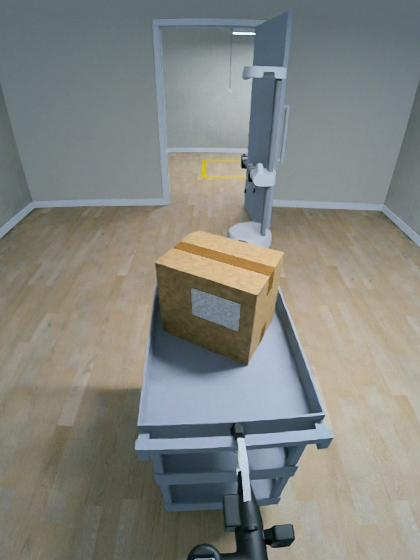

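Emit:
move --r1 '{"base":{"translate_m":-0.06,"strafe_m":-0.16},"pace":"slow","contact_limits":{"translate_m":1.0}}' --r2 '{"base":{"strafe_m":0.1,"translate_m":0.0},"pace":"slow"}' --blocking false

Emit:
wait --seconds 1.5

Emit:
wait --seconds 1.5 --cameras '["r2_head_camera","r1_head_left_camera","r2_head_right_camera","r2_wrist_camera"]'

Scene clock: 336.00 s.
move: r1 moving; r2 moving
r1.base_odometry: x=-1.811 y=+1.561 heading=-0.128
r1.turned_by_wheels: +0.000
r1.turned_by_imu: +0.000
r1.base_tilt: forward=-1.6 right=+1.3
r1.lidar_m: 0.58 1.46 1.76 2.79 2.97 1.66 1.62 2.57 2.00 1.91 0.25 0.25
r1.base_status: translate_m moving; strafe_m moving
r1.joint_positions: lift_m=+0.500 arm_m=+0.400 wrist_yaw_rad=+0.002 wrist_pitch_rad=+1.498 wrist_roll_rad=+0.000 gripper_m=+0.056
r1.joint_status: not commanded
r1.measured_speeds: translate_m=-0.017 strafe_m=-0.046 rotate_rad=-0.003 lift_m=+0.000 arm_m=+0.000 wrist_yaw_rad=+0.000 wrist_pitch_rad=+0.000 wrist_roll_rad=+0.000
r1.motor_effort: lift_m=+22(22) arm_m=+4(5) wheel_0=+12(12) wheel_1=-8(10) wheel_2=+2(5)
r1.servo_current: wrist_yaw_rad=39(59) wrist_pitch_rad=39(46) wrist_roll_rad=46(65) gripper_m=39(46)
r1.contact_limits: translate_m 1
r1.hand_pose: x=+0.5920 y=-0.0874 z=+0.3903 quat_wxyz=(+0.732, -0.001, +0.681, +0.001) (m; r1's base frame)
r1.wrist_depth_mm: 627 634 634 621 250 128 - / 627 634 627 621 258 140 - / 621 627 615 621 267 134 - / 621 609 615 615 274 137 - / 603 609 609 615 282 137 - / 603 603 191 597 191 139 - / 591 591 609 153 253 130 -
r2.base_odometry: x=-0.168 y=-0.520 heading=-2.060
r2.turned_by_wheels: +0.000
r2.turned_by_imu: +0.000
r2.base_tilt: forward=-0.6 right=+0.1
r2.lidar_m: 0.38 0.42 2.49 2.35 2.54 2.03 1.94 2.05 2.43 2.32 2.51 0.42
r2.base_status: translate_m moving; strafe_m moving
r2.joint_positions: lift_m=+0.680 arm_m=+0.000 wrist_yaw_rad=-0.003 wrist_pitch_rad=+0.001 wrist_roll_rad=+1.568 gripper_m=-0.029
r2.joint_status: not commanded
r2.measured_speeds: translate_m=+0.000 strafe_m=+0.057 rotate_rad=+0.001 lift_m=+0.000 arm_m=+0.000 wrist_yaw_rad=-0.004 wrist_pitch_rad=+0.000 wrist_roll_rad=+0.000
r2.motor_effort: lift_m=+20(20) arm_m=+4(4) wheel_0=-13(13) wheel_1=+7(7) wheel_2=+0(5)
r2.servo_current: wrist_yaw_rad=39(59) wrist_pitch_rad=46(46) wrist_roll_rad=39(52) gripper_m=85(91)
r2.hand_pose: x=+0.4590 y=-0.0883 z=+0.8576 quat_wxyz=(+0.708, +0.706, -0.001, -0.002) (m; r2's base frame)
r2.wrist_depth_mm: - - - 171 232 1661 1160 / - - - 172 232 1576 - / - - 574 172 232 - - / - 480 462 173 232 831 - / - - 500 172 233 831 - / - - 186 173 171 - - / - - - - 233 - -
pictures: none

Scene clock: 337.50 s.
earlier move: r1 contact_stop; r2 moving
r1.base_odometry: x=-1.875 y=+1.473 heading=-0.024
r1.turned_by_wheels: +0.104
r1.turned_by_imu: +0.126
r1.base_tilt: forward=-1.6 right=+1.3
r1.lidar_m: 0.62 1.57 2.13 2.87 3.23 1.62 - 2.22 1.83 1.83 0.31 0.25
r1.base_status: translate_m contact_stop; strafe_m contact_stop
r1.joint_positions: lift_m=+0.500 arm_m=+0.400 wrist_yaw_rad=+0.002 wrist_pitch_rad=+1.498 wrist_roll_rad=+0.000 gripper_m=+0.056
r1.joint_status: not commanded
r1.measured_speeds: translate_m=-0.019 strafe_m=+0.018 rotate_rad=+0.108 lift_m=+0.000 arm_m=+0.000 wrist_yaw_rad=+0.000 wrist_pitch_rad=+0.000 wrist_roll_rad=+0.000
r1.on_its_own: the wheels are slack since a contact_stop
r1.motor_effort: lift_m=+22(22) arm_m=-4(5) wheel_0=+1(36) wheel_1=+1(11) wheel_2=+0(26)
r1.servo_current: wrist_yaw_rad=52(78) wrist_pitch_rad=52(52) wrist_roll_rad=39(65) gripper_m=39(52)
r1.contact_limits: translate_m 1
r1.hand_pose: x=+0.5921 y=-0.0874 z=+0.3903 quat_wxyz=(+0.732, -0.001, +0.681, +0.001) (m; r1's base frame)
r1.wrist_depth_mm: 627 634 634 634 329 157 - / 634 627 621 627 325 169 - / 615 627 621 621 320 167 - / 621 615 609 615 314 166 - / 615 609 609 615 306 153 - / 603 603 192 603 190 163 - / 597 597 597 153 256 130 -
r2.base_odometry: x=-0.092 y=-0.561 heading=-2.060
r2.turned_by_wheels: +0.000
r2.turned_by_imu: +0.000
r2.base_tilt: forward=-0.7 right=+0.1
r2.lidar_m: 0.38 0.43 2.35 2.27 2.45 2.00 1.92 2.06 2.49 2.42 2.55 0.43
r2.base_status: translate_m moving; strafe_m moving
r2.joint_positions: lift_m=+0.680 arm_m=+0.000 wrist_yaw_rad=-0.005 wrist_pitch_rad=+0.001 wrist_roll_rad=+1.568 gripper_m=-0.029
r2.joint_status: not commanded
r2.measured_speeds: all 0
r2.motor_effort: lift_m=+20(20) arm_m=+4(4) wheel_0=-5(14) wheel_1=+5(9) wheel_2=+0(5)
r2.servo_current: wrist_yaw_rad=46(65) wrist_pitch_rad=39(46) wrist_roll_rad=52(52) gripper_m=85(91)
r2.hand_pose: x=+0.4589 y=-0.0888 z=+0.8576 quat_wxyz=(+0.708, +0.706, -0.001, -0.002) (m; r2's base frame)
r2.wrist_depth_mm: - - - 154 210 1576 1182 / - - 609 158 215 768 - / - - 469 161 219 - - / - - 473 163 224 - - / - - 544 168 229 - - / - - 186 172 171 - - / - - - - 240 1708 500
wait: 1.50 s; no rest
pictures: none

not run: a stop that you did not command came earlier in this reply.


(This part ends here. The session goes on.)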